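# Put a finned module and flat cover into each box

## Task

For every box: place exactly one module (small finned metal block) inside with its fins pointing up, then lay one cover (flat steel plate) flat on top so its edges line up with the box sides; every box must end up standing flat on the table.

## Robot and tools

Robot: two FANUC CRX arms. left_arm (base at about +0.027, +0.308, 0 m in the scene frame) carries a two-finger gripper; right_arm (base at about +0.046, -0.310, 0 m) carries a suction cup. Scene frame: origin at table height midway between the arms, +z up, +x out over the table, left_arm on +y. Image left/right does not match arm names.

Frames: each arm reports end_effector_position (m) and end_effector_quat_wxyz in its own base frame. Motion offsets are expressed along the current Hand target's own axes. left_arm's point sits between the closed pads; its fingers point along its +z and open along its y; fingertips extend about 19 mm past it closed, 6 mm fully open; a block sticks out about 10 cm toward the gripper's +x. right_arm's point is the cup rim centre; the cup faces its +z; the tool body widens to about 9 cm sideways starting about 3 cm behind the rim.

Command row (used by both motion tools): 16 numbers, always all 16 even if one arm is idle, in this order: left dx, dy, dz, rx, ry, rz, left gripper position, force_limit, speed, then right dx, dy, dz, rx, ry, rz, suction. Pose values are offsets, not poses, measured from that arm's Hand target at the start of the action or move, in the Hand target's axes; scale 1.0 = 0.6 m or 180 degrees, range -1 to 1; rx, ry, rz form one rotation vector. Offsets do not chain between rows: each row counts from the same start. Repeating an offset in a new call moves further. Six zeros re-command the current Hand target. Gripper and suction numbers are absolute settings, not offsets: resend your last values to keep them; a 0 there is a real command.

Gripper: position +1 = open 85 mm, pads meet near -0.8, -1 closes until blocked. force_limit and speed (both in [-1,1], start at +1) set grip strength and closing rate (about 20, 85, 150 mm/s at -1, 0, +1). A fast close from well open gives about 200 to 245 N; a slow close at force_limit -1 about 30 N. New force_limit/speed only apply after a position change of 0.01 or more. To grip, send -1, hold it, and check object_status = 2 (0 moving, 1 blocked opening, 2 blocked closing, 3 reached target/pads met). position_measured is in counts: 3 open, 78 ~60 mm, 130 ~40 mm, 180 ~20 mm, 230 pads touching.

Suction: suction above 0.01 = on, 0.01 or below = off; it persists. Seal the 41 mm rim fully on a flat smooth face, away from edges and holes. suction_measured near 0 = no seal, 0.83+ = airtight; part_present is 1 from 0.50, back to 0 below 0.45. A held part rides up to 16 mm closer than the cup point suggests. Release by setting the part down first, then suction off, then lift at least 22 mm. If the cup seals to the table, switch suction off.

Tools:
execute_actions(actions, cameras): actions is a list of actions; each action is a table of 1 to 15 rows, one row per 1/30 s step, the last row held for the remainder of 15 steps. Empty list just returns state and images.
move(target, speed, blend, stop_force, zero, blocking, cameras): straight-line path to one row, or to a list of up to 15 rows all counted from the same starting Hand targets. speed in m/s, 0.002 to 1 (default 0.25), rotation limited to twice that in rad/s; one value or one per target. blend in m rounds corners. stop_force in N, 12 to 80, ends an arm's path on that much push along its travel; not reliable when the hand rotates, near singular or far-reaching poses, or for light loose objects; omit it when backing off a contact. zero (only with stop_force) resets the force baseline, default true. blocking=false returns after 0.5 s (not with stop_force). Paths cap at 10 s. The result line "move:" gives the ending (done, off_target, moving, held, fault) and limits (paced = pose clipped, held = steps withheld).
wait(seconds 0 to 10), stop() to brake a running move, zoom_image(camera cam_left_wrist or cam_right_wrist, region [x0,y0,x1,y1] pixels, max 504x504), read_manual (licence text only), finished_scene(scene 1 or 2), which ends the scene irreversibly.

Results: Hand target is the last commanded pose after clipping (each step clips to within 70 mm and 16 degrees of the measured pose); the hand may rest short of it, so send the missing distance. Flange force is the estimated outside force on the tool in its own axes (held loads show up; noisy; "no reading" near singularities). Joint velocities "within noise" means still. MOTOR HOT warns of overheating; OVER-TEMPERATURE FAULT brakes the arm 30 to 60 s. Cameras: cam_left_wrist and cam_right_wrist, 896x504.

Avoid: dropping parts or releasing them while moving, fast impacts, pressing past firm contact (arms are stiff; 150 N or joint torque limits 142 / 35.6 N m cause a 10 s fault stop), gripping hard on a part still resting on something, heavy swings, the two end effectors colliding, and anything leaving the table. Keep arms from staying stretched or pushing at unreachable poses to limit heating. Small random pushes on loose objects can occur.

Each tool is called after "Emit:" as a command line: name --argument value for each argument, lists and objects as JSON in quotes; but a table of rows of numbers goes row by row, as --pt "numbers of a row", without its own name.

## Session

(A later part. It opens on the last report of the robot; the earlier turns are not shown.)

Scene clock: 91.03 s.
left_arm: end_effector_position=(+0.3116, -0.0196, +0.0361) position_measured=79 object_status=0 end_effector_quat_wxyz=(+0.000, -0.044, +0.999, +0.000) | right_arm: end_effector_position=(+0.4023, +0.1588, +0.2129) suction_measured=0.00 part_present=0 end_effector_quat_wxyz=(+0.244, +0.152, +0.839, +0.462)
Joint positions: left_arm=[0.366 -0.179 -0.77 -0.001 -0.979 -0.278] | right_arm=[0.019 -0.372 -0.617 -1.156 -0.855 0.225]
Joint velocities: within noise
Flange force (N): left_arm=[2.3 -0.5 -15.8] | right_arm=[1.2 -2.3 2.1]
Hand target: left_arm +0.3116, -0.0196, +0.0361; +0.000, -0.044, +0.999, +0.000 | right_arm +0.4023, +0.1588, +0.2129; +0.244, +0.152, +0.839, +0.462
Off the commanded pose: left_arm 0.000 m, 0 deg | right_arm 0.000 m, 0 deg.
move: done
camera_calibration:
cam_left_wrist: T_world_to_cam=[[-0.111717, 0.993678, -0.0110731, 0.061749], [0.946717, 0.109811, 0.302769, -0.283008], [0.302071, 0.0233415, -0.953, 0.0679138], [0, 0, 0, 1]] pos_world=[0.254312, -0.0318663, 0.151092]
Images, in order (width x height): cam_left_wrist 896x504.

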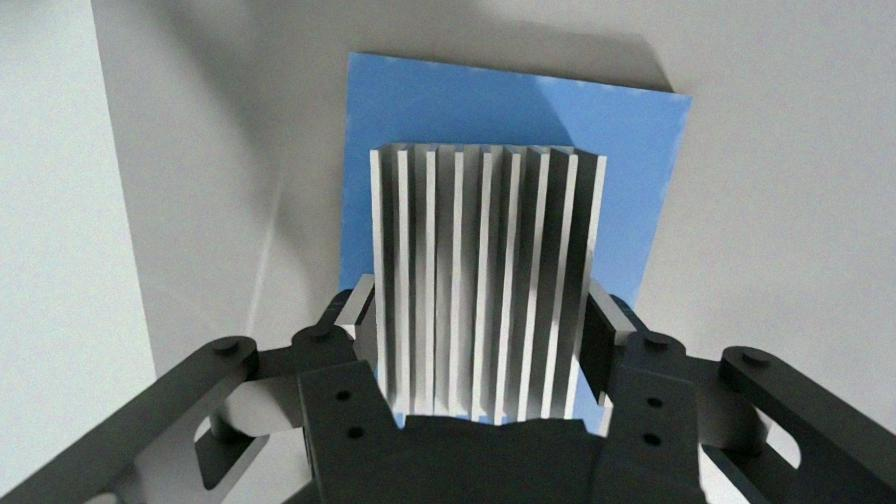

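Emit:
move --target '[0,0,-0.10,0,0,0,-1,-0.3,-0.9,0,0,0,0,0,0,0]' --cameras '["cam_left_wrist"]' --speed 0.1

Scene clock: 92.70 s.
left_arm: end_effector_position=(+0.3116, -0.0197, +0.0960) position_measured=79 object_status=2 end_effector_quat_wxyz=(+0.000, -0.044, +0.999, +0.000) | right_arm: end_effector_position=(+0.4023, +0.1588, +0.2129) suction_measured=0.00 part_present=0 end_effector_quat_wxyz=(+0.244, +0.152, +0.839, +0.462)
Joint positions: left_arm=[0.366 -0.272 -0.683 0 -1.161 -0.278] | right_arm=[0.019 -0.372 -0.617 -1.156 -0.855 0.225]
Joint velocities: within noise
Flange force (N): left_arm=[-2.4 -5.7 2.2] | right_arm=[1.0 -2.5 2.5]
Hand target: left_arm +0.3116, -0.0197, +0.0961; +0.000, -0.044, +0.999, +0.000 | right_arm +0.4023, +0.1588, +0.2129; +0.244, +0.152, +0.839, +0.462
Off the commanded pose: left_arm 0.000 m, 0 deg | right_arm 0.000 m, 0 deg.
move: done
camera_calibration:
cam_left_wrist: T_world_to_cam=[[-0.111688, 0.993681, -0.0111567, 0.0625219], [0.946749, 0.109811, 0.302669, -0.30112], [0.301981, 0.0232418, -0.953031, 0.125027], [0, 0, 0, 1]] pos_world=[0.254312, -0.0319665, 0.210991]
Images, in order (width x height): cam_left_wrist 896x504.

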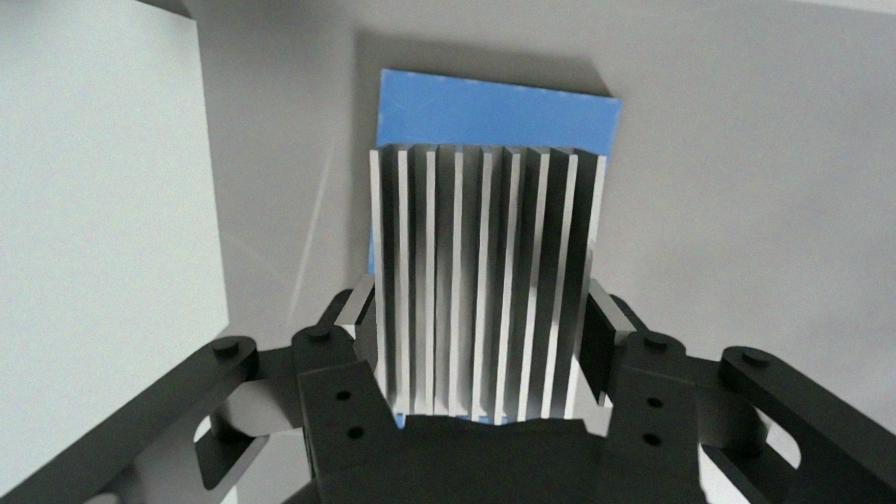

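Emit:
move --pt "0 0 -0.2567 0 0 0 -1 -0.3 -0.9 0 0 0 0 0 0 0" --pt "0.046 -0.342 -0.2567 0 0 0.0122 -1 -0.3 -0.9 0 0 0 0 0 0 0" --cameras '["cam_left_wrist"]' --blend 0.04

Scene clock: 98.77 s.
left_arm: end_effector_position=(+0.3021, -0.2265, +0.2500) position_measured=79 object_status=2 end_effector_quat_wxyz=(+0.000, -0.025, +1.000, +0.000) | right_arm: end_effector_position=(+0.4023, +0.1588, +0.2129) suction_measured=0.00 part_present=0 end_effector_quat_wxyz=(+0.244, +0.152, +0.839, +0.462)
Joint positions: left_arm=[-0.292 -0.183 -0.243 0 -1.511 0.341] | right_arm=[0.019 -0.372 -0.617 -1.156 -0.855 0.225]
Joint velocities: within noise
Flange force (N): left_arm=[1.1 -4.4 2.5] | right_arm=[0.4 -2.9 2.4]
Hand target: left_arm +0.3021, -0.2266, +0.2500; +0.000, -0.025, +1.000, +0.000 | right_arm +0.4023, +0.1588, +0.2129; +0.244, +0.152, +0.839, +0.462
Off the commanded pose: left_arm 0.000 m, 0 deg | right_arm 0.000 m, 0 deg.
move: done
camera_calibration:
cam_left_wrist: T_world_to_cam=[[-0.0735624, 0.997229, -0.0111076, 0.257938], [0.950259, 0.0734689, 0.302672, -0.325259], [0.302649, 0.0117102, -0.95303, 0.276675], [0, 0, 0, 1]] pos_world=[0.244319, -0.236567, 0.364991]
Images, in order (width x height): cam_left_wrist 896x504.

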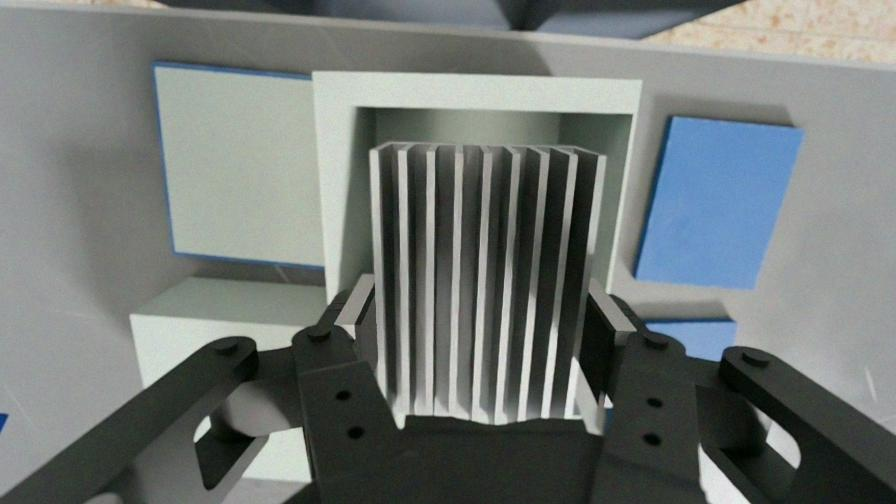

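Emit:
move --target '[0,0,0.2,0,0,0,-1,-0.3,-0.9,0,0,0,0,0,0,0]' --cameras '["cam_left_wrist","cam_right_wrist"]' --speed 0.12

Scene clock: 108.87 s.
left_arm: end_effector_position=(+0.3021, -0.2265, +0.1300) position_measured=79 object_status=2 end_effector_quat_wxyz=(+0.000, -0.025, +1.000, +0.000) | right_arm: end_effector_position=(+0.4023, +0.1588, +0.2129) suction_measured=0.00 part_present=0 end_effector_quat_wxyz=(+0.244, +0.152, +0.839, +0.462)
Joint positions: left_arm=[-0.292 -0.119 -0.474 0 -1.216 0.341] | right_arm=[0.019 -0.372 -0.617 -1.156 -0.855 0.225]
Joint velocities: within noise
Flange force (N): left_arm=[-0.1 -3.0 1.5] | right_arm=[1.2 -2.5 2.1]
Hand target: left_arm +0.3020, -0.2265, +0.1300; +0.000, -0.025, +1.000, +0.000 | right_arm +0.4023, +0.1588, +0.2129; +0.244, +0.152, +0.839, +0.462
Off the commanded pose: left_arm 0.000 m, 0 deg | right_arm 0.000 m, 0 deg.
move: done
camera_calibration:
cam_left_wrist: T_world_to_cam=[[-0.0736888, 0.99722, -0.0110419, 0.256519], [0.950259, 0.0735698, 0.302646, -0.288946], [0.302617, 0.0118089, -0.953039, 0.162439], [0, 0, 0, 1]] pos_world=[0.244319, -0.236466, 0.245091]
cam_right_wrist: T_world_to_cam=[[-0.0415245, -0.544199, -0.837928, 0.290038], [-0.992256, 0.120719, -0.0292295, 0.412836], [0.117061, 0.830226, -0.544997, 0.00980241], [0, 0, 0, 1]] pos_world=[0.420535, 0.0998628, 0.26044]

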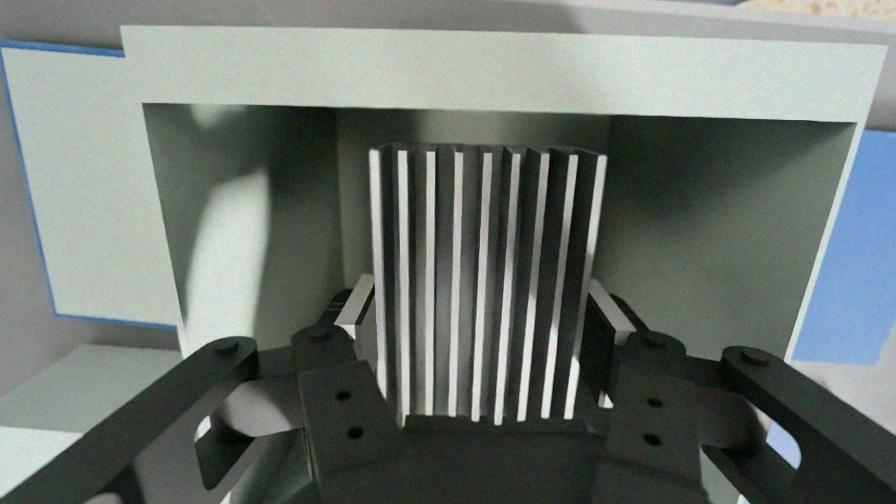

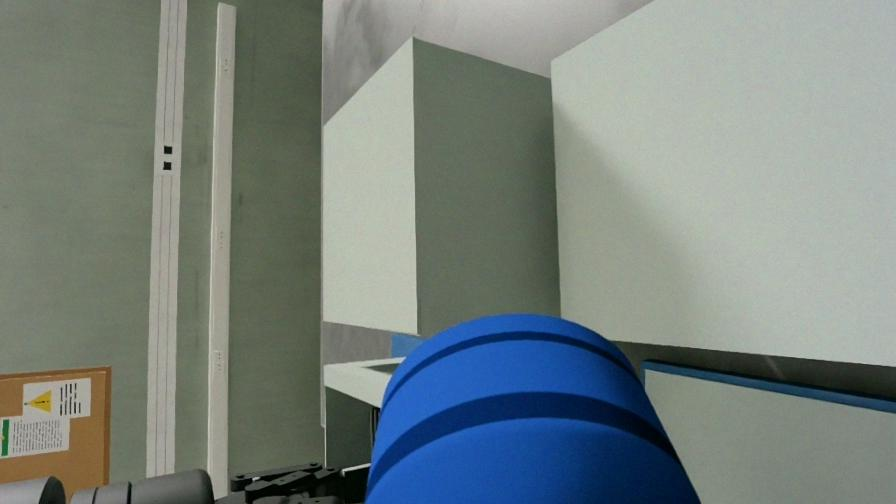

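Emit:
move --target '[0,0,0.13,0,0,0,-1,-0.3,-0.9,0,0,0,0,0,0,0]' --cameras '["cam_left_wrist"]' --stop_force 15 --speed 0.03

Scene clock: 113.30 s.
left_arm: end_effector_position=(+0.3020, -0.2265, +0.0520) position_measured=79 object_status=2 end_effector_quat_wxyz=(+0.000, -0.025, +1.000, +0.000) | right_arm: end_effector_position=(+0.4023, +0.1588, +0.2129) suction_measured=0.00 part_present=0 end_effector_quat_wxyz=(+0.244, +0.152, +0.839, +0.462)
Joint positions: left_arm=[-0.292 -0.021 -0.586 0 -1.005 0.341] | right_arm=[0.019 -0.372 -0.617 -1.156 -0.855 0.225]
Joint velocities: within noise
Flange force (N): left_arm=[0.4 -1.6 0.5] | right_arm=[1.0 -2.7 2.5]
Hand target: left_arm +0.3020, -0.2265, +0.0520; +0.000, -0.025, +1.000, +0.000 | right_arm +0.4023, +0.1588, +0.2129; +0.244, +0.152, +0.839, +0.462
Off the commanded pose: left_arm 0.000 m, 0 deg | right_arm 0.000 m, 0 deg.
move: done
camera_calibration:
cam_left_wrist: T_world_to_cam=[[-0.073565, 0.997229, -0.0111057, 0.255639], [0.950268, 0.0734712, 0.302642, -0.265334], [0.302619, 0.0117104, -0.95304, 0.0879829], [0, 0, 0, 1]] pos_world=[0.244319, -0.236467, 0.166991]
Images, in order (width x height): cam_left_wrist 896x504.

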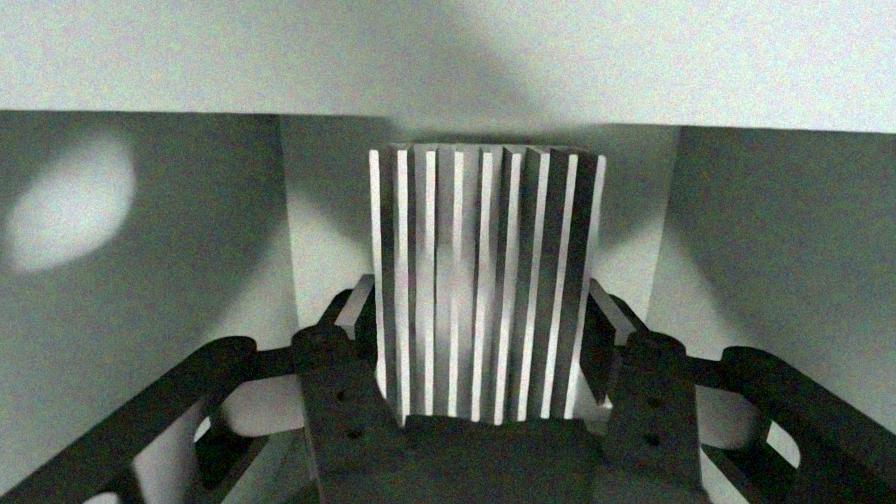

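Emit:
move --pt "0 0 -0.33 0 0 0 -1 -0.3 -0.9 0 0 0 0 0 0 0" --pt "-0.0328 0.3435 -0.33 0 0 -0.0122 -1 -0.3 -0.9 0 0 0 0 0 0 0" --pt "-0.0328 0.3435 -0.02 0 0 -0.0122 -1 -0.3 -0.9 0 0 0 0 0 0 0" --cameras '["cam_left_wrist"]' --blend 0.03 --speed 0.2

Emit:
move --target '[0,0,0.06,0,0,0,-1,-0.3,-0.9,0,0,0,0,0,0,0]' --cameras '["cam_left_wrist"]' --stop_force 14 --speed 0.02

Scene clock: 131.20 s.
left_arm: end_effector_position=(+0.3116, -0.0197, +0.0641) position_measured=79 object_status=2 end_effector_quat_wxyz=(+0.000, -0.044, +0.999, +0.000) | right_arm: end_effector_position=(+0.4023, +0.1588, +0.2129) suction_measured=0.00 part_present=0 end_effector_quat_wxyz=(+0.244, +0.152, +0.839, +0.462)
Joint positions: left_arm=[0.366 -0.227 -0.732 -0.001 -1.066 -0.278] | right_arm=[0.019 -0.372 -0.617 -1.156 -0.855 0.225]
Joint velocities: within noise
Flange force (N): left_arm=[-0.9 -3.4 0.7] | right_arm=[0.9 -2.5 2.4]
Hand target: left_arm +0.3116, -0.0197, +0.0641; +0.000, -0.044, +0.999, +0.000 | right_arm +0.4023, +0.1588, +0.2129; +0.244, +0.152, +0.839, +0.462
Off the commanded pose: left_arm 0.000 m, 0 deg | right_arm 0.000 m, 0 deg.
move: done
camera_calibration:
cam_left_wrist: T_world_to_cam=[[-0.111719, 0.993678, -0.0110625, 0.0620576], [0.946745, 0.109812, 0.302679, -0.291477], [0.30198, 0.0233417, -0.953028, 0.0946257], [0, 0, 0, 1]] pos_world=[0.254312, -0.0318663, 0.179091]
Images, in order (width x height): cam_left_wrist 896x504.

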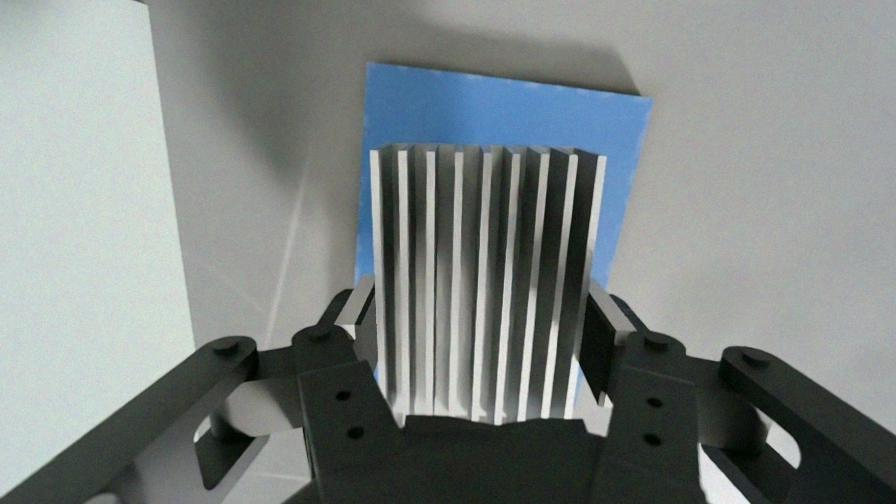

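Scene clock: 133.27 s.
left_arm: end_effector_position=(+0.3116, -0.0196, +0.0356) position_measured=79 object_status=2 end_effector_quat_wxyz=(+0.000, -0.044, +0.999, +0.000) | right_arm: end_effector_position=(+0.4023, +0.1588, +0.2129) suction_measured=0.00 part_present=0 end_effector_quat_wxyz=(+0.244, +0.152, +0.839, +0.462)
Joint positions: left_arm=[0.366 -0.178 -0.771 -0.001 -0.977 -0.278] | right_arm=[0.019 -0.372 -0.617 -1.156 -0.855 0.225]
Joint velocities: within noise
Flange force (N): left_arm=[1.6 -1.1 -27.2] | right_arm=[0.7 -2.5 2.6]
Hand target: left_arm +0.3116, -0.0197, +0.0356; +0.000, -0.044, +0.999, +0.000 (not the last commanded pose) | right_arm +0.4023, +0.1588, +0.2129; +0.244, +0.152, +0.839, +0.462
Off the commanded pose: left_arm 0.007 m, 0 deg | right_arm 0.000 m, 0 deg.
move: contact (left_arm)
camera_calibration:
cam_left_wrist: T_world_to_cam=[[-0.111624, 0.993689, -0.0110416, 0.0617154], [0.946727, 0.109712, 0.302772, -0.282863], [0.302072, 0.023343, -0.952999, 0.0674369], [0, 0, 0, 1]] pos_world=[0.254312, -0.0318665, 0.150592]
Images, in order (width x height): cam_left_wrist 896x504.

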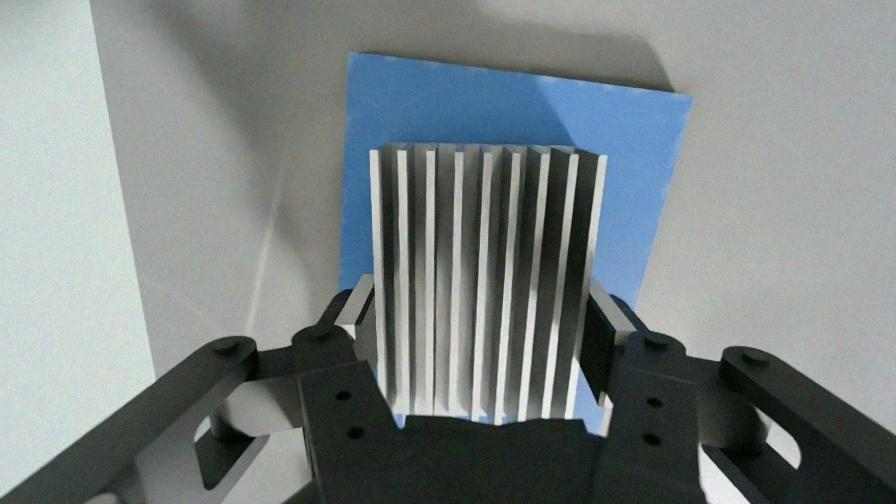

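Emit:
move --pt "0 0 0 0 0 0 1 -0.3 0 0 0 0 0 0 0 0" --cameras '[]'

Emit:
move --pt "0 0 -0.06 0 0 0 1 -0.3 -0.9 0 0 0 0 0 0 0" --pt "0.027 0.0013 -0.04 0 0.111 0 1 -0.3 -0.9 0 0 0 0 0 0 0" --pt "0.027 0.0013 -0.0075 0 0.111 0 1 -0.3 -0.9 0 0 0 0 0 0 0" --cameras '["cam_left_wrist"]' --speed '[0.15,0.15,0.06]'

Scene clock: 136.20 s.
left_arm: end_effector_position=(+0.3116, -0.0197, +0.0356) position_measured=3 object_status=0 end_effector_quat_wxyz=(+0.000, -0.044, +0.999, +0.000) | right_arm: end_effector_position=(+0.4023, +0.1588, +0.2129) suction_measured=0.00 part_present=0 end_effector_quat_wxyz=(+0.244, +0.152, +0.839, +0.462)
Joint positions: left_arm=[0.366 -0.178 -0.771 -0.001 -0.977 -0.278] | right_arm=[0.019 -0.372 -0.617 -1.156 -0.855 0.225]
Joint velocities: within noise
Flange force (N): left_arm=[-1.0 -2.7 -2.3] | right_arm=[1.3 -2.2 2.2]
Hand target: left_arm +0.3116, -0.0197, +0.0356; +0.000, -0.044, +0.999, +0.000 | right_arm +0.4023, +0.1588, +0.2129; +0.244, +0.152, +0.839, +0.462
Off the commanded pose: left_arm 0.000 m, 0 deg | right_arm 0.000 m, 0 deg.
move: done
No camera images: "cameras" was empty.

Scene clock: 138.47 s.
left_arm: end_effector_position=(+0.2954, -0.0203, +0.0401) position_measured=3 object_status=3 end_effector_quat_wxyz=(-0.173, -0.043, +0.984, -0.007) | right_arm: end_effector_position=(+0.4023, +0.1588, +0.2129) suction_measured=0.00 part_present=0 end_effector_quat_wxyz=(+0.244, +0.152, +0.839, +0.462)
Joint positions: left_arm=[0.301 0.092 -0.533 -0.076 -1.288 -0.18] | right_arm=[0.019 -0.372 -0.617 -1.156 -0.855 0.225]
Joint velocities: within noise
Flange force (N): left_arm=[0.1 -1.7 -2.1] | right_arm=[0.8 -2.6 2.4]
Hand target: left_arm +0.2954, -0.0203, +0.0401; -0.173, -0.043, +0.984, -0.007 | right_arm +0.4023, +0.1588, +0.2129; +0.244, +0.152, +0.839, +0.462
Off the commanded pose: left_arm 0.000 m, 0 deg | right_arm 0.000 m, 0 deg.
move: done
camera_calibration:
cam_left_wrist: T_world_to_cam=[[-0.114049, 0.993473, -0.00196523, 0.0609584], [0.992649, 0.113873, -0.0409921, -0.268482], [-0.0405007, -0.00662588, -0.999158, 0.179075], [0, 0, 0, 1]] pos_world=[0.280714, -0.0288011, 0.168038]
Images, in order (width x height): cam_left_wrist 896x504.

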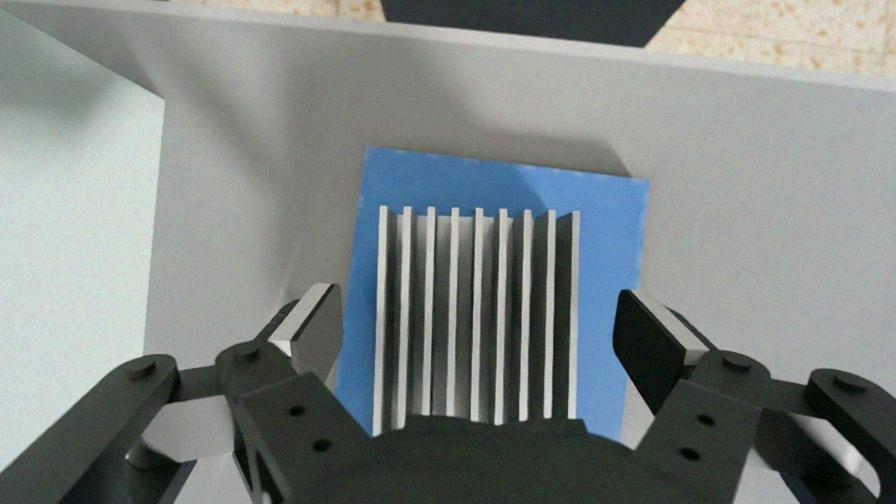

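Emit:
move --target '[0,0,0,0,0,0,-1,-0.1,-0.9,0,0,0,0,0,0,0]' --cameras '[]'

Emit:
wait --seconds 0.7 --cameras '["cam_left_wrist"]'

Scene clock: 141.67 s.
left_arm: end_effector_position=(+0.2954, -0.0203, +0.0401) position_measured=79 object_status=0 end_effector_quat_wxyz=(-0.173, -0.043, +0.984, -0.007) | right_arm: end_effector_position=(+0.4023, +0.1588, +0.2129) suction_measured=0.00 part_present=0 end_effector_quat_wxyz=(+0.244, +0.152, +0.839, +0.462)
Joint positions: left_arm=[0.301 0.092 -0.533 -0.076 -1.288 -0.18] | right_arm=[0.019 -0.372 -0.617 -1.156 -0.855 0.225]
Joint velocities: within noise
Flange force (N): left_arm=[5.5 -0.8 -27.6] | right_arm=[1.2 -2.3 2.7]
Hand target: left_arm +0.2954, -0.0203, +0.0401; -0.173, -0.043, +0.984, -0.007 | right_arm +0.4023, +0.1588, +0.2129; +0.244, +0.152, +0.839, +0.462
Off the commanded pose: left_arm 0.000 m, 0 deg | right_arm 0.000 m, 0 deg.
move: done
No camera images: "cameras" was empty.

Scene clock: 142.37 s.
left_arm: end_effector_position=(+0.2954, -0.0203, +0.0401) position_measured=79 object_status=2 end_effector_quat_wxyz=(-0.173, -0.043, +0.984, -0.007) | right_arm: end_effector_position=(+0.4023, +0.1588, +0.2129) suction_measured=0.00 part_present=0 end_effector_quat_wxyz=(+0.244, +0.152, +0.839, +0.462)
Joint positions: left_arm=[0.301 0.092 -0.533 -0.076 -1.288 -0.18] | right_arm=[0.019 -0.372 -0.617 -1.156 -0.855 0.225]
Joint velocities: within noise
Flange force (N): left_arm=[5.2 -0.1 -27.6] | right_arm=[0.8 -2.6 2.3]
Hand target: left_arm +0.2954, -0.0203, +0.0401; -0.173, -0.043, +0.984, -0.007 | right_arm +0.4023, +0.1588, +0.2129; +0.244, +0.152, +0.839, +0.462
Off the commanded pose: left_arm 0.000 m, 0 deg | right_arm 0.000 m, 0 deg.
wait: 0.70 s; at rest by 0.17 s
camera_calibration:
cam_left_wrist: T_world_to_cam=[[-0.114051, 0.993473, -0.00196518, 0.0609589], [0.992649, 0.113875, -0.0409921, -0.268482], [-0.0405008, -0.00662591, -0.999158, 0.179075], [0, 0, 0, 1]] pos_world=[0.280714, -0.0288011, 0.168038]
Images, in order (width x height): cam_left_wrist 896x504.

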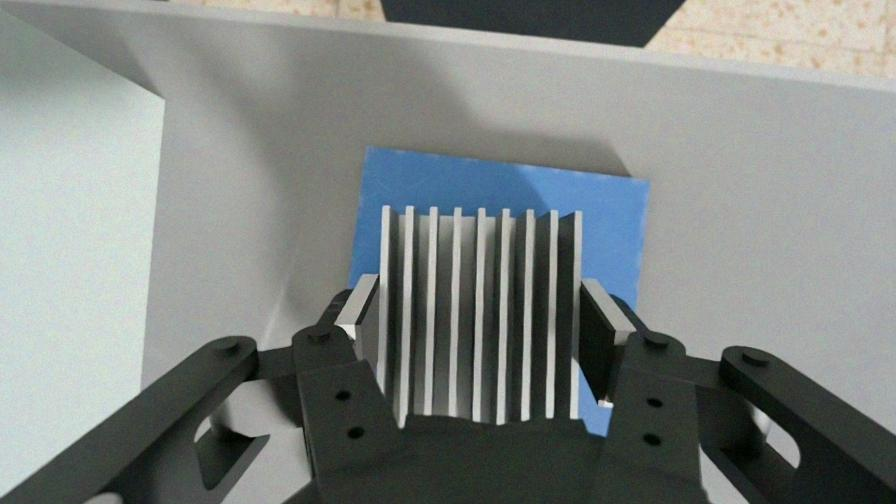

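Emit:
move --target '[0.0285,0,-0.0783,0,0,0,-1,-0.1,-0.9,0,0,0,0,0,0,0]' --cameras '["cam_left_wrist"]' --speed 0.08

Scene clock: 145.73 s.
left_arm: end_effector_position=(+0.2954, -0.0204, +0.0900) position_measured=79 object_status=2 end_effector_quat_wxyz=(-0.173, -0.043, +0.984, -0.007) | right_arm: end_effector_position=(+0.4023, +0.1588, +0.2129) suction_measured=0.00 part_present=0 end_effector_quat_wxyz=(+0.244, +0.152, +0.839, +0.462)
Joint positions: left_arm=[0.301 0.014 -0.477 -0.074 -1.421 -0.19] | right_arm=[0.019 -0.372 -0.617 -1.156 -0.855 0.225]
Joint velocities: within noise
Flange force (N): left_arm=[-1.8 -2.0 -0.3] | right_arm=[0.9 -2.4 2.7]
Hand target: left_arm +0.2954, -0.0203, +0.0901; -0.173, -0.043, +0.984, -0.007 | right_arm +0.4023, +0.1588, +0.2129; +0.244, +0.152, +0.839, +0.462
Off the commanded pose: left_arm 0.000 m, 0 deg | right_arm 0.000 m, 0 deg.
move: done
camera_calibration:
cam_left_wrist: T_world_to_cam=[[-0.113952, 0.993484, -0.00196785, 0.0610304], [0.99266, 0.113776, -0.0409903, -0.266443], [-0.0404993, -0.00662433, -0.999158, 0.228932], [0, 0, 0, 1]] pos_world=[0.280714, -0.0288013, 0.217938]
Images, in order (width x height): cam_left_wrist 896x504.

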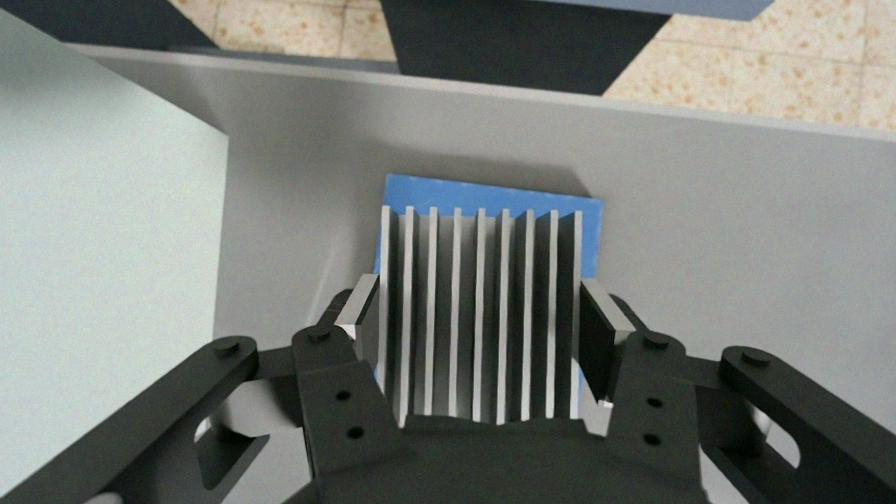

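Emit:
move --pt "0.0969 0 -0.2663 0 0 0 -1 -0.1 -0.9 0 0 0 0 0 0 0" --pt "0.1398 -0.3425 -0.2507 -0.0042 0 0.0115 -1 -0.1 -0.9 0 0 0 0 0 0 0" --cameras '["cam_left_wrist"]' --blend 0.04 --speed 0.2

Scene clock: 150.60 s.
left_arm: end_effector_position=(+0.2860, -0.2275, +0.2600) position_measured=79 object_status=2 end_effector_quat_wxyz=(-0.174, -0.024, +0.985, -0.004) | right_arm: end_effector_position=(+0.4023, +0.1588, +0.2129) suction_measured=0.00 part_present=0 end_effector_quat_wxyz=(+0.244, +0.152, +0.839, +0.462)
Joint positions: left_arm=[-0.224 0.01 -0.115 0.094 -1.782 0.277] | right_arm=[0.019 -0.372 -0.617 -1.156 -0.855 0.225]
Joint velocities: within noise
Flange force (N): left_arm=[1.4 2.6 1.3] | right_arm=[1.1 -2.0 2.5]
Hand target: left_arm +0.2860, -0.2275, +0.2600; -0.174, -0.024, +0.985, -0.004 | right_arm +0.4023, +0.1588, +0.2129; +0.244, +0.152, +0.839, +0.462
Off the commanded pose: left_arm 0.000 m, 0 deg | right_arm 0.000 m, 0 deg.
move: done
camera_calibration:
cam_left_wrist: T_world_to_cam=[[-0.0758757, 0.997115, -0.00192331, 0.256017], [0.996285, 0.0757334, -0.040998, -0.236282], [-0.0407341, -0.00502692, -0.999157, 0.397468], [0, 0, 0, 1]] pos_world=[0.27102, -0.235386, 0.387938]
Images, in order (width x height): cam_left_wrist 896x504.

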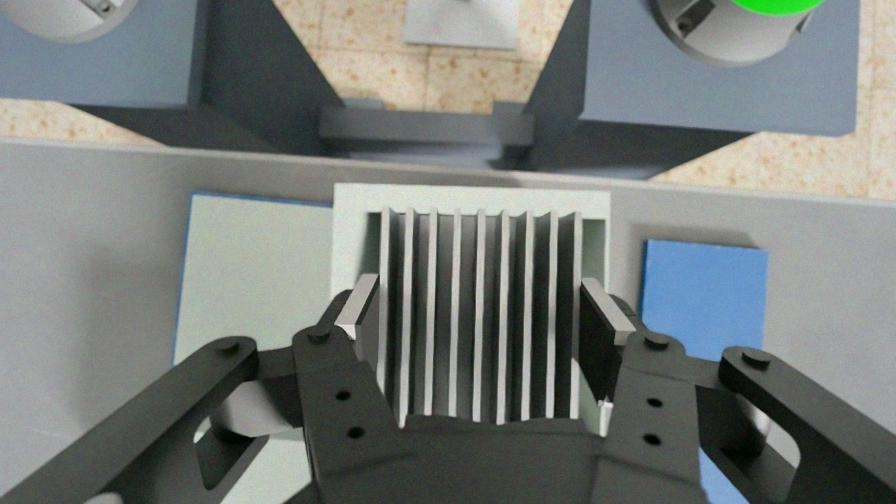

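Emit:
move --target '[-0.0684,0,0.188,0,0,0,-1,-0.1,-0.9,0,0,0,0,0,0,0]' --cameras '["cam_left_wrist"]' --speed 0.12

Scene clock: 153.17 s.
left_arm: end_effector_position=(+0.2861, -0.2274, +0.1400) position_measured=79 object_status=2 end_effector_quat_wxyz=(-0.173, -0.024, +0.985, -0.004) | right_arm: end_effector_position=(+0.4023, +0.1588, +0.2129) suction_measured=0.00 part_present=0 end_effector_quat_wxyz=(+0.244, +0.152, +0.839, +0.462)
Joint positions: left_arm=[-0.224 0.081 -0.329 0.092 -1.499 0.251] | right_arm=[0.019 -0.372 -0.617 -1.156 -0.855 0.225]
Joint velocities: within noise
Flange force (N): left_arm=[0.6 -1.0 1.3] | right_arm=[1.1 -2.6 2.6]
Hand target: left_arm +0.2860, -0.2274, +0.1400; -0.174, -0.024, +0.985, -0.004 | right_arm +0.4023, +0.1588, +0.2129; +0.244, +0.152, +0.839, +0.462
Off the commanded pose: left_arm 0.000 m, 0 deg | right_arm 0.000 m, 0 deg.
move: done
camera_calibration:
cam_left_wrist: T_world_to_cam=[[-0.0759751, 0.997108, -0.00192064, 0.255718], [0.996277, 0.0758328, -0.0409999, -0.241283], [-0.0407356, -0.00502845, -0.999157, 0.277573], [0, 0, 0, 1]] pos_world=[0.27112, -0.235286, 0.267938]
Images, in order (width x height): cam_left_wrist 896x504.

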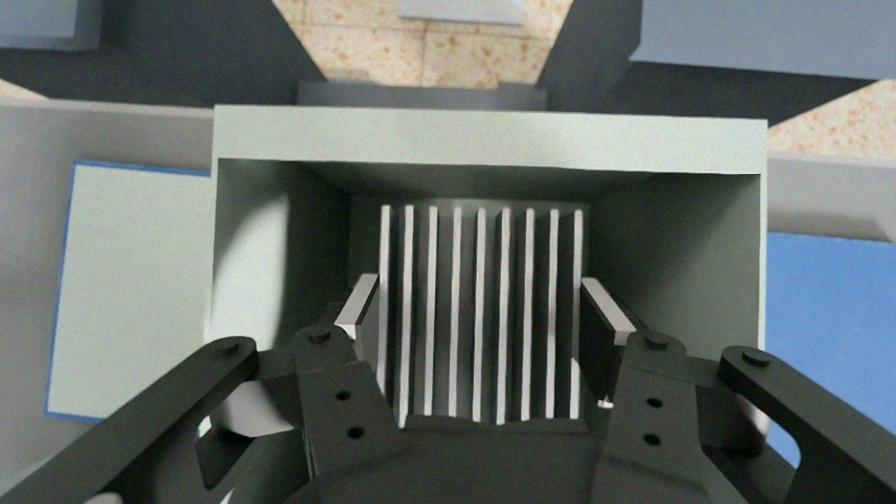

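Emit:
move --pt "-0.0285 0 0.0783 0 0 0 -1 -0.1 -0.9 0 0 0 0 0 0 0" --pt "-0.0082 0 0.0857 0 0 0 -1 -0.1 -0.9 0 0 0 0 0 0 0" --cameras '["cam_left_wrist"]' --speed 0.1

Scene clock: 158.07 s.
left_arm: end_effector_position=(+0.2731, -0.2280, +0.0900) position_measured=79 object_status=2 end_effector_quat_wxyz=(-0.174, -0.024, +0.985, -0.004) | right_arm: end_effector_position=(+0.4023, +0.1588, +0.2129) suction_measured=0.00 part_present=0 end_effector_quat_wxyz=(+0.244, +0.152, +0.839, +0.462)
Joint positions: left_arm=[-0.233 0.11 -0.427 0.097 -1.372 0.246] | right_arm=[0.019 -0.372 -0.617 -1.156 -0.855 0.225]
Joint velocities: within noise
Flange force (N): left_arm=[-1.6 -1.1 -0.7] | right_arm=[1.1 -2.2 2.4]
Hand target: left_arm +0.2731, -0.2280, +0.0900; -0.174, -0.024, +0.985, -0.004 | right_arm +0.4023, +0.1588, +0.2129; +0.244, +0.152, +0.839, +0.462
Off the commanded pose: left_arm 0.000 m, 0 deg | right_arm 0.000 m, 0 deg.
move: done
camera_calibration:
cam_left_wrist: T_world_to_cam=[[-0.0757762, 0.997123, -0.00192599, 0.255286], [0.996293, 0.0756339, -0.0409962, -0.230379], [-0.0407326, -0.00502539, -0.999157, 0.227082], [0, 0, 0, 1]] pos_world=[0.25812, -0.235986, 0.217938]
Images, in order (width x height): cam_left_wrist 896x504.

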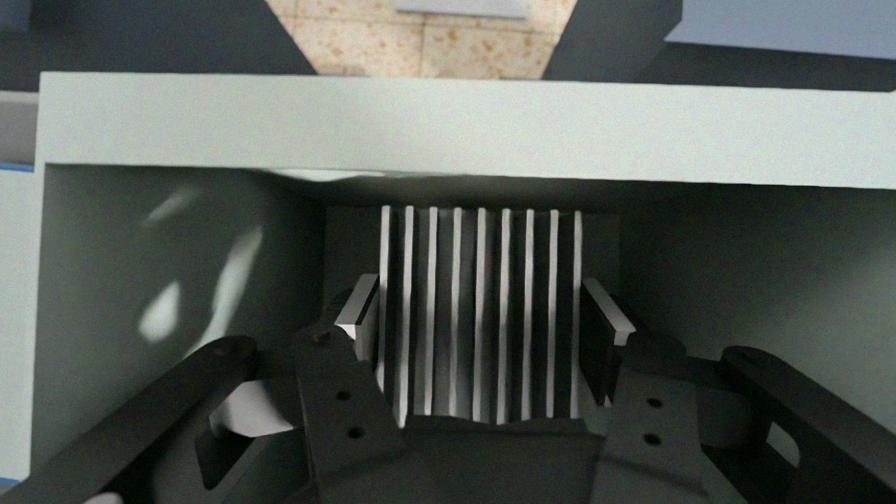

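Emit:
move --target '[-0.0353,0,0.0971,0,0,0,-1,-0.1,-0.9,0,0,0,0,0,0,0]' --cameras '["cam_left_wrist"]' --speed 0.03 --stop_force 14

Scene clock: 161.50 s.
left_arm: end_effector_position=(+0.2730, -0.2280, +0.0310) position_measured=79 object_status=2 end_effector_quat_wxyz=(-0.174, -0.024, +0.985, -0.004) | right_arm: end_effector_position=(+0.4023, +0.1588, +0.2129) suction_measured=0.00 part_present=0 end_effector_quat_wxyz=(+0.244, +0.152, +0.839, +0.462)
Joint positions: left_arm=[-0.233 0.197 -0.49 0.101 -1.222 0.231] | right_arm=[0.019 -0.372 -0.617 -1.156 -0.855 0.225]
Joint velocities: within noise
Flange force (N): left_arm=[4.3 2.9 -17.5] | right_arm=[1.1 -2.4 2.2]
Hand target: left_arm +0.2730, -0.2280, +0.0310; -0.174, -0.024, +0.985, -0.004 (not the last commanded pose) | right_arm +0.4023, +0.1588, +0.2129; +0.244, +0.152, +0.839, +0.462
Off the commanded pose: left_arm 0.003 m, 0 deg | right_arm 0.000 m, 0 deg.
move: contact (left_arm)
camera_calibration:
cam_left_wrist: T_world_to_cam=[[-0.0757788, 0.997123, -0.00200278, 0.255186], [0.99628, 0.0756319, -0.0413026, -0.232746], [-0.0410323, -0.00512519, -0.999145, 0.168183], [0, 0, 0, 1]] pos_world=[0.258119, -0.235986, 0.158937]
Images, in order (width x height): cam_left_wrist 896x504.

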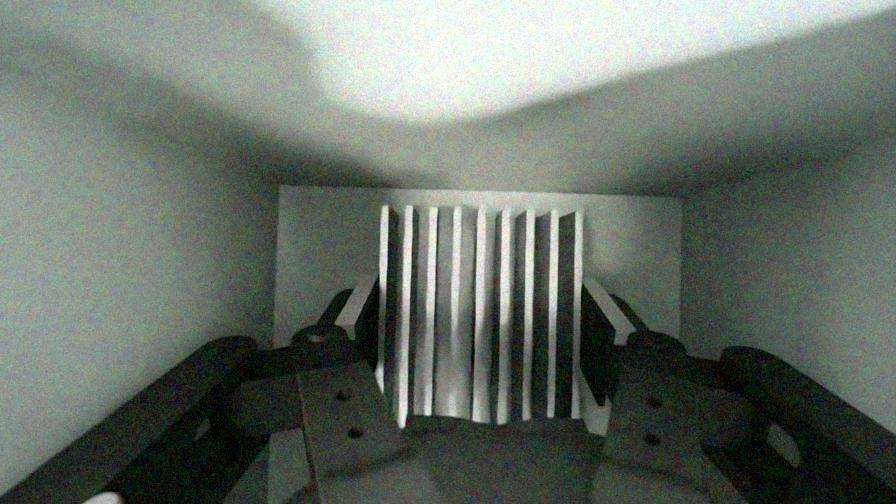

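Emit:
move --target '[0,0,0,0,0,0,0.55,-0.1,-0.5,0,0,0,0,0,0,0]' --cameras '["cam_left_wrist"]'

Scene clock: 163.13 s.
left_arm: end_effector_position=(+0.2730, -0.2280, +0.0310) position_measured=59 object_status=0 end_effector_quat_wxyz=(-0.174, -0.024, +0.985, -0.004) | right_arm: end_effector_position=(+0.4023, +0.1588, +0.2129) suction_measured=0.00 part_present=0 end_effector_quat_wxyz=(+0.244, +0.152, +0.839, +0.462)
Joint positions: left_arm=[-0.233 0.197 -0.49 0.101 -1.222 0.231] | right_arm=[0.019 -0.372 -0.617 -1.156 -0.855 0.225]
Joint velocities: within noise
Flange force (N): left_arm=[-0.2 -2.2 -1.1] | right_arm=[1.1 -1.9 2.8]
Hand target: left_arm +0.2730, -0.2280, +0.0310; -0.174, -0.024, +0.985, -0.004 | right_arm +0.4023, +0.1588, +0.2129; +0.244, +0.152, +0.839, +0.462
Off the commanded pose: left_arm 0.000 m, 0 deg | right_arm 0.000 m, 0 deg.
move: done
camera_calibration:
cam_left_wrist: T_world_to_cam=[[-0.0757762, 0.997123, -0.00191837, 0.255072], [0.996288, 0.0756338, -0.0410958, -0.232789], [-0.0408325, -0.00502534, -0.999153, 0.168158], [0, 0, 0, 1]] pos_world=[0.25812, -0.235886, 0.158938]
Images, in order (width x height): cam_left_wrist 896x504.

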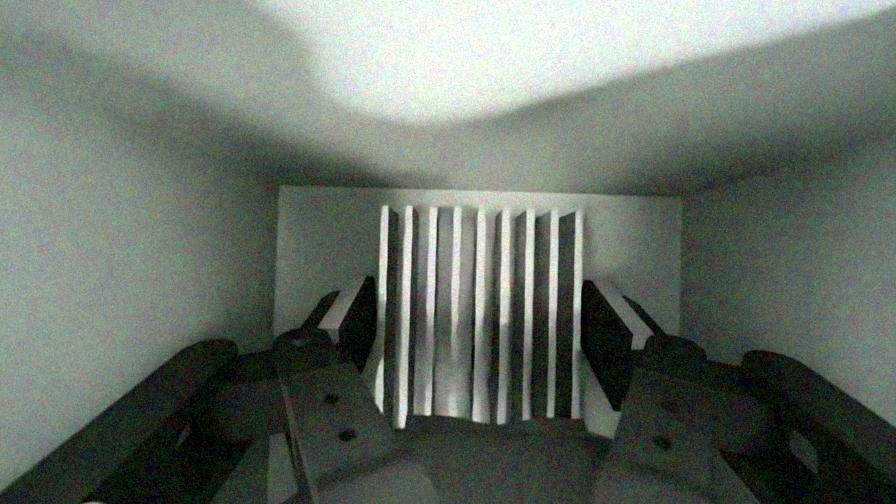

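Emit:
move --pt "0.034 0 -0.094 0 0 0 0.55 -0.1 -0.5 0 0 0 0 0 0 0" --pt "0.0366 0 -0.164 0 0 0 0.55 -0.1 -0.5 0 0 0 0 0 0 0" --pt "0.1336 0 -0.4304 0 0 0 0.55 -0.1 -0.5 0 0 0 0 0 0 0" --cameras '["cam_left_wrist"]' --speed 0.15 --blend 0.02

Scene clock: 166.37 s.
left_arm: end_effector_position=(+0.2860, -0.2275, +0.3011) position_measured=59 object_status=3 end_effector_quat_wxyz=(-0.174, -0.024, +0.985, -0.004) | right_arm: end_effector_position=(+0.4023, +0.1588, +0.2129) suction_measured=0.00 part_present=0 end_effector_quat_wxyz=(+0.244, +0.152, +0.839, +0.462)
Joint positions: left_arm=[-0.224 0.005 -0.025 0.097 -1.876 0.287] | right_arm=[0.019 -0.372 -0.617 -1.156 -0.855 0.225]
Joint velocities: within noise
Flange force (N): left_arm=[1.1 -1.0 -0.7] | right_arm=[1.1 -2.3 2.8]
Hand target: left_arm +0.2860, -0.2275, +0.3011; -0.174, -0.024, +0.985, -0.004 | right_arm +0.4023, +0.1588, +0.2129; +0.244, +0.152, +0.839, +0.462
Off the commanded pose: left_arm 0.000 m, 0 deg | right_arm 0.000 m, 0 deg.
move: done
camera_calibration:
cam_left_wrist: T_world_to_cam=[[-0.0758808, 0.997115, -0.00211499, 0.25618], [0.99628, 0.0757301, -0.0411128, -0.234547], [-0.040834, -0.0052268, -0.999152, 0.438511], [0, 0, 0, 1]] pos_world=[0.27102, -0.235386, 0.429038]
Images, in order (width x height): cam_left_wrist 896x504.

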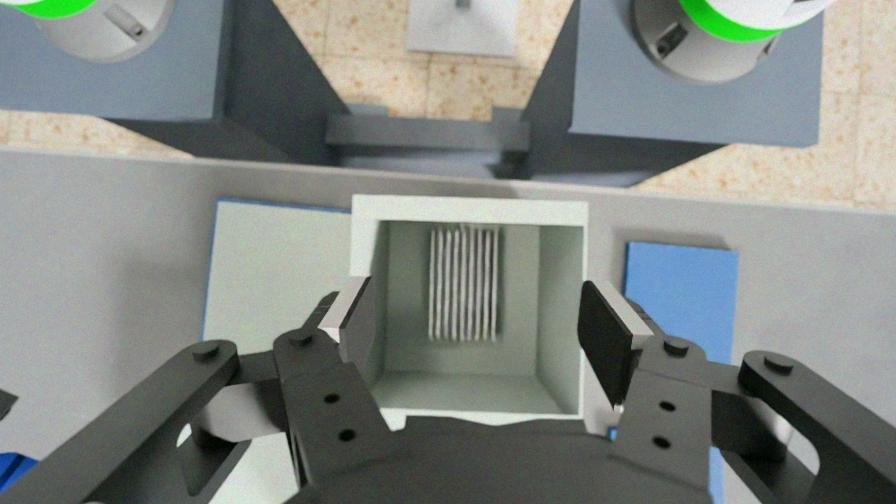

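Emit:
move --target '[-0.0431,0.4608,-0.0157,0,0,0,1,-0.1,-0.5,-0.0567,0.3292,-0.1107,0.301,-0.0104,-0.198,0]' --cameras '["cam_right_wrist","cam_left_wrist"]'

Scene clock: 171.67 s.
left_arm: end_effector_position=(+0.3000, +0.0500, +0.3012) position_measured=3 object_status=3 end_effector_quat_wxyz=(-0.174, -0.024, +0.985, -0.004) | right_arm: end_effector_position=(+0.4001, +0.2001, +0.4200) suction_measured=0.00 part_present=0 end_effector_quat_wxyz=(+0.287, -0.003, +0.956, -0.060)
Joint positions: left_arm=[0.453 -0.099 -0.052 -0.145 -1.938 -0.435] | right_arm=[1.109 -0.277 -0.245 0.578 -1.455 -1.128]
Joint velocities: within noise
Flange force (N): left_arm=[0.0 -1.6 -0.8] | right_arm=[2.3 1.2 2.9]
Hand target: left_arm +0.3000, +0.0500, +0.3012; -0.174, -0.024, +0.985, -0.004 | right_arm +0.4001, +0.2001, +0.4200; +0.287, -0.003, +0.956, -0.061
Off the commanded pose: left_arm 0.000 m, 0 deg | right_arm 0.000 m, 0 deg.
move: done
camera_calibration:
cam_left_wrist: T_world_to_cam=[[-0.0757788, 0.997123, -0.00201803, -0.0194283], [0.996288, 0.0756322, -0.0411034, -0.2695], [-0.0408325, -0.0051253, -0.999153, 0.440628], [0, 0, 0, 1]] pos_world=[0.28502, 0.0420136, 0.429138]
cam_right_wrist: T_world_to_cam=[[-0.0415136, -0.98971, 0.136935, 0.165611], [-0.992351, 0.0248954, -0.12091, 0.469267], [0.116257, -0.140907, -0.983173, 0.467228], [0, 0, 0, 1]] pos_world=[0.418234, 0.21806, 0.493427]

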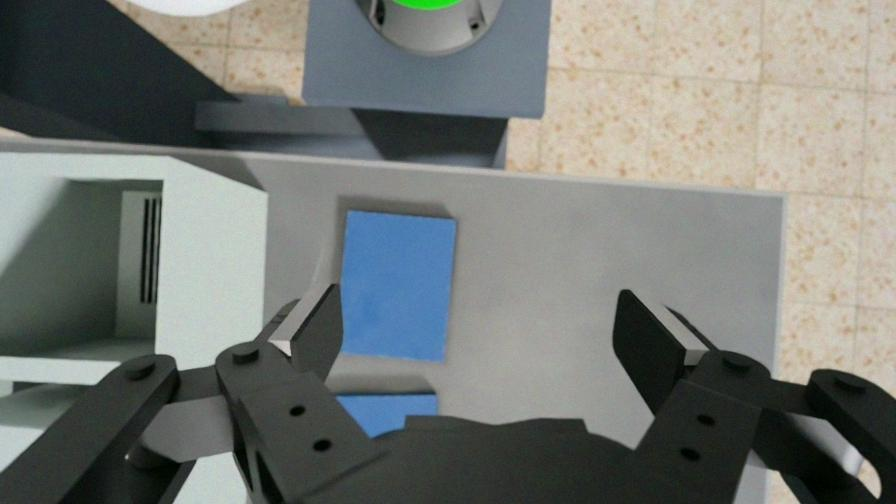

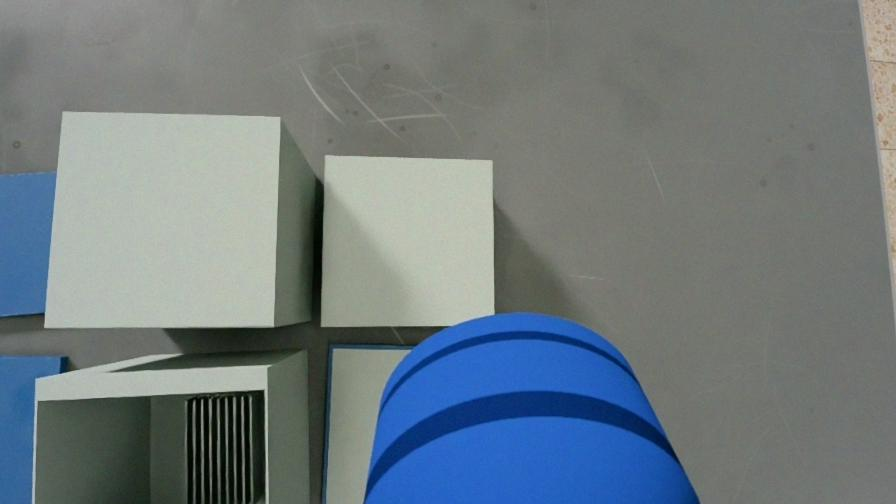

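Emit:
move --target '[0,0,0,0,0,0,1,-0.1,-0.5,0.1285,0.0462,0.432,-0.0394,0.1853,0.0019,0]' --cameras '["cam_right_wrist"]'

Scene clock: 177.90 s.
left_arm: end_effector_position=(+0.3000, +0.0500, +0.3012) position_measured=3 object_status=3 end_effector_quat_wxyz=(-0.174, -0.024, +0.985, -0.004) | right_arm: end_effector_position=(+0.4788, +0.1949, +0.1599) suction_measured=0.00 part_present=0 end_effector_quat_wxyz=(+0.000, +0.000, +1.000, +0.000)
Joint positions: left_arm=[0.453 -0.099 -0.052 -0.145 -1.938 -0.435] | right_arm=[0.641 0.222 -0.085 -0.001 -1.263 -0.641]
Joint velocities: within noise
Flange force (N): left_arm=[-0.2 -1.5 -1.4] | right_arm=[-1.2 -0.4 4.0]
Hand target: left_arm +0.3000, +0.0500, +0.3012; -0.174, -0.024, +0.985, -0.004 | right_arm +0.4788, +0.1949, +0.1598; +0.000, +0.000, +1.000, +0.000
Off the commanded pose: left_arm 0.000 m, 0 deg | right_arm 0.000 m, 0 deg.
move: done
camera_calibration:
cam_right_wrist: T_world_to_cam=[[0.000747818, -0.999752, 0.0222526, 0.199428], [-0.894398, 0.00928428, 0.447176, 0.381448], [-0.447272, -0.0202371, -0.894169, 0.433717], [0, 0, 0, 1]] pos_world=[0.535006, 0.204614, 0.212804]
Images, in order (width x height): cam_right_wrist 896x504.

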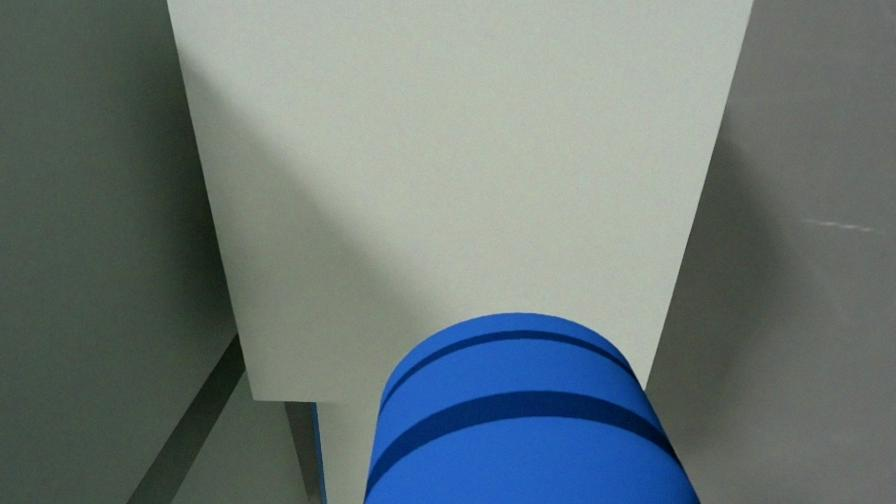

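Emit:
move --target '[0,0,0,0,0,0,1,-0.1,-0.5,-0.005,0.0133,0.09,0,0,0,0]' --cameras '[]' --speed 0.1

Emit:
move --target '[0,0,0,0,0,0,1,-0.1,-0.5,0,0,0.07,0,0,0,1]' --cameras '["cam_right_wrist"]' --speed 0.02 --stop_force 12

Scene clock: 181.50 s.
left_arm: end_effector_position=(+0.3000, +0.0500, +0.3012) position_measured=3 object_status=3 end_effector_quat_wxyz=(-0.174, -0.024, +0.985, -0.004) | right_arm: end_effector_position=(+0.4818, +0.2030, +0.1059) suction_measured=0.00 part_present=0 end_effector_quat_wxyz=(+0.000, +0.000, +1.000, +0.001)
Joint positions: left_arm=[0.453 -0.099 -0.052 -0.145 -1.938 -0.435] | right_arm=[0.65 0.283 -0.143 -0.001 -1.144 -0.65]
Joint velocities: within noise
Flange force (N): left_arm=[-0.2 -1.5 -1.4] | right_arm=[1.1 0.0 4.6]
Hand target: left_arm +0.3000, +0.0500, +0.3012; -0.174, -0.024, +0.985, -0.004 | right_arm +0.4818, +0.2030, +0.1058; +0.000, +0.000, +1.000, +0.000
Off the commanded pose: left_arm 0.000 m, 0 deg | right_arm 0.000 m, 0 deg.
move: done
No camera images: "cameras" was empty.

Scene clock: 184.43 s.
left_arm: end_effector_position=(+0.3000, +0.0500, +0.3012) position_measured=3 object_status=3 end_effector_quat_wxyz=(-0.174, -0.024, +0.985, -0.004) | right_arm: end_effector_position=(+0.4818, +0.2030, +0.0638) suction_measured=0.95 part_present=1 end_effector_quat_wxyz=(+0.000, +0.000, +1.000, +0.000)
Joint positions: left_arm=[0.453 -0.099 -0.052 -0.145 -1.938 -0.435] | right_arm=[0.65 0.331 -0.19 -0.001 -1.049 -0.65]
Joint velocities: within noise
Flange force (N): left_arm=[-0.2 -2.0 -1.1] | right_arm=[0.3 0.6 6.9]
Hand target: left_arm +0.3000, +0.0500, +0.3012; -0.174, -0.024, +0.985, -0.004 | right_arm +0.4818, +0.2030, +0.0638; +0.000, +0.000, +1.000, +0.000
Off the commanded pose: left_arm 0.000 m, 0 deg | right_arm 0.000 m, 0 deg.
move: done
camera_calibration:
cam_right_wrist: T_world_to_cam=[[0.000659992, -0.999751, 0.0222979, 0.209702], [-0.894376, 0.00938404, 0.447217, 0.426947], [-0.447315, -0.0202379, -0.894148, 0.349403], [0, 0, 0, 1]] pos_world=[0.538006, 0.212714, 0.116804]
Images, in order (width x height): cam_right_wrist 896x504.

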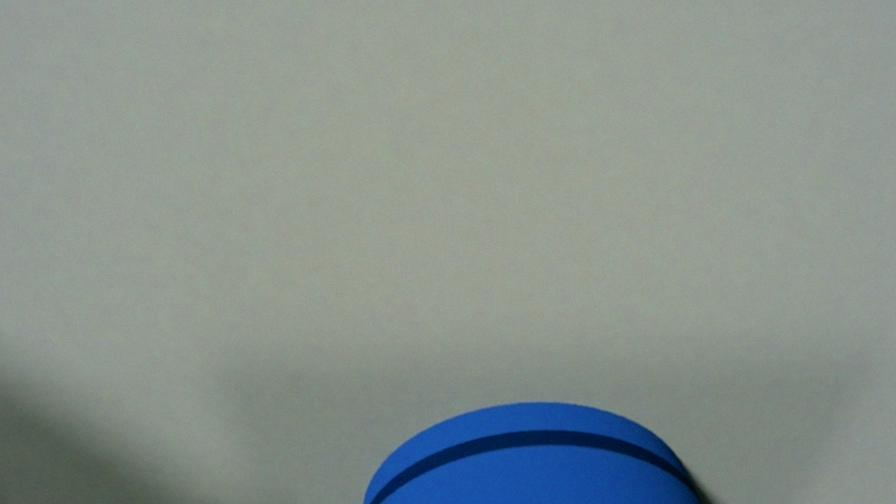

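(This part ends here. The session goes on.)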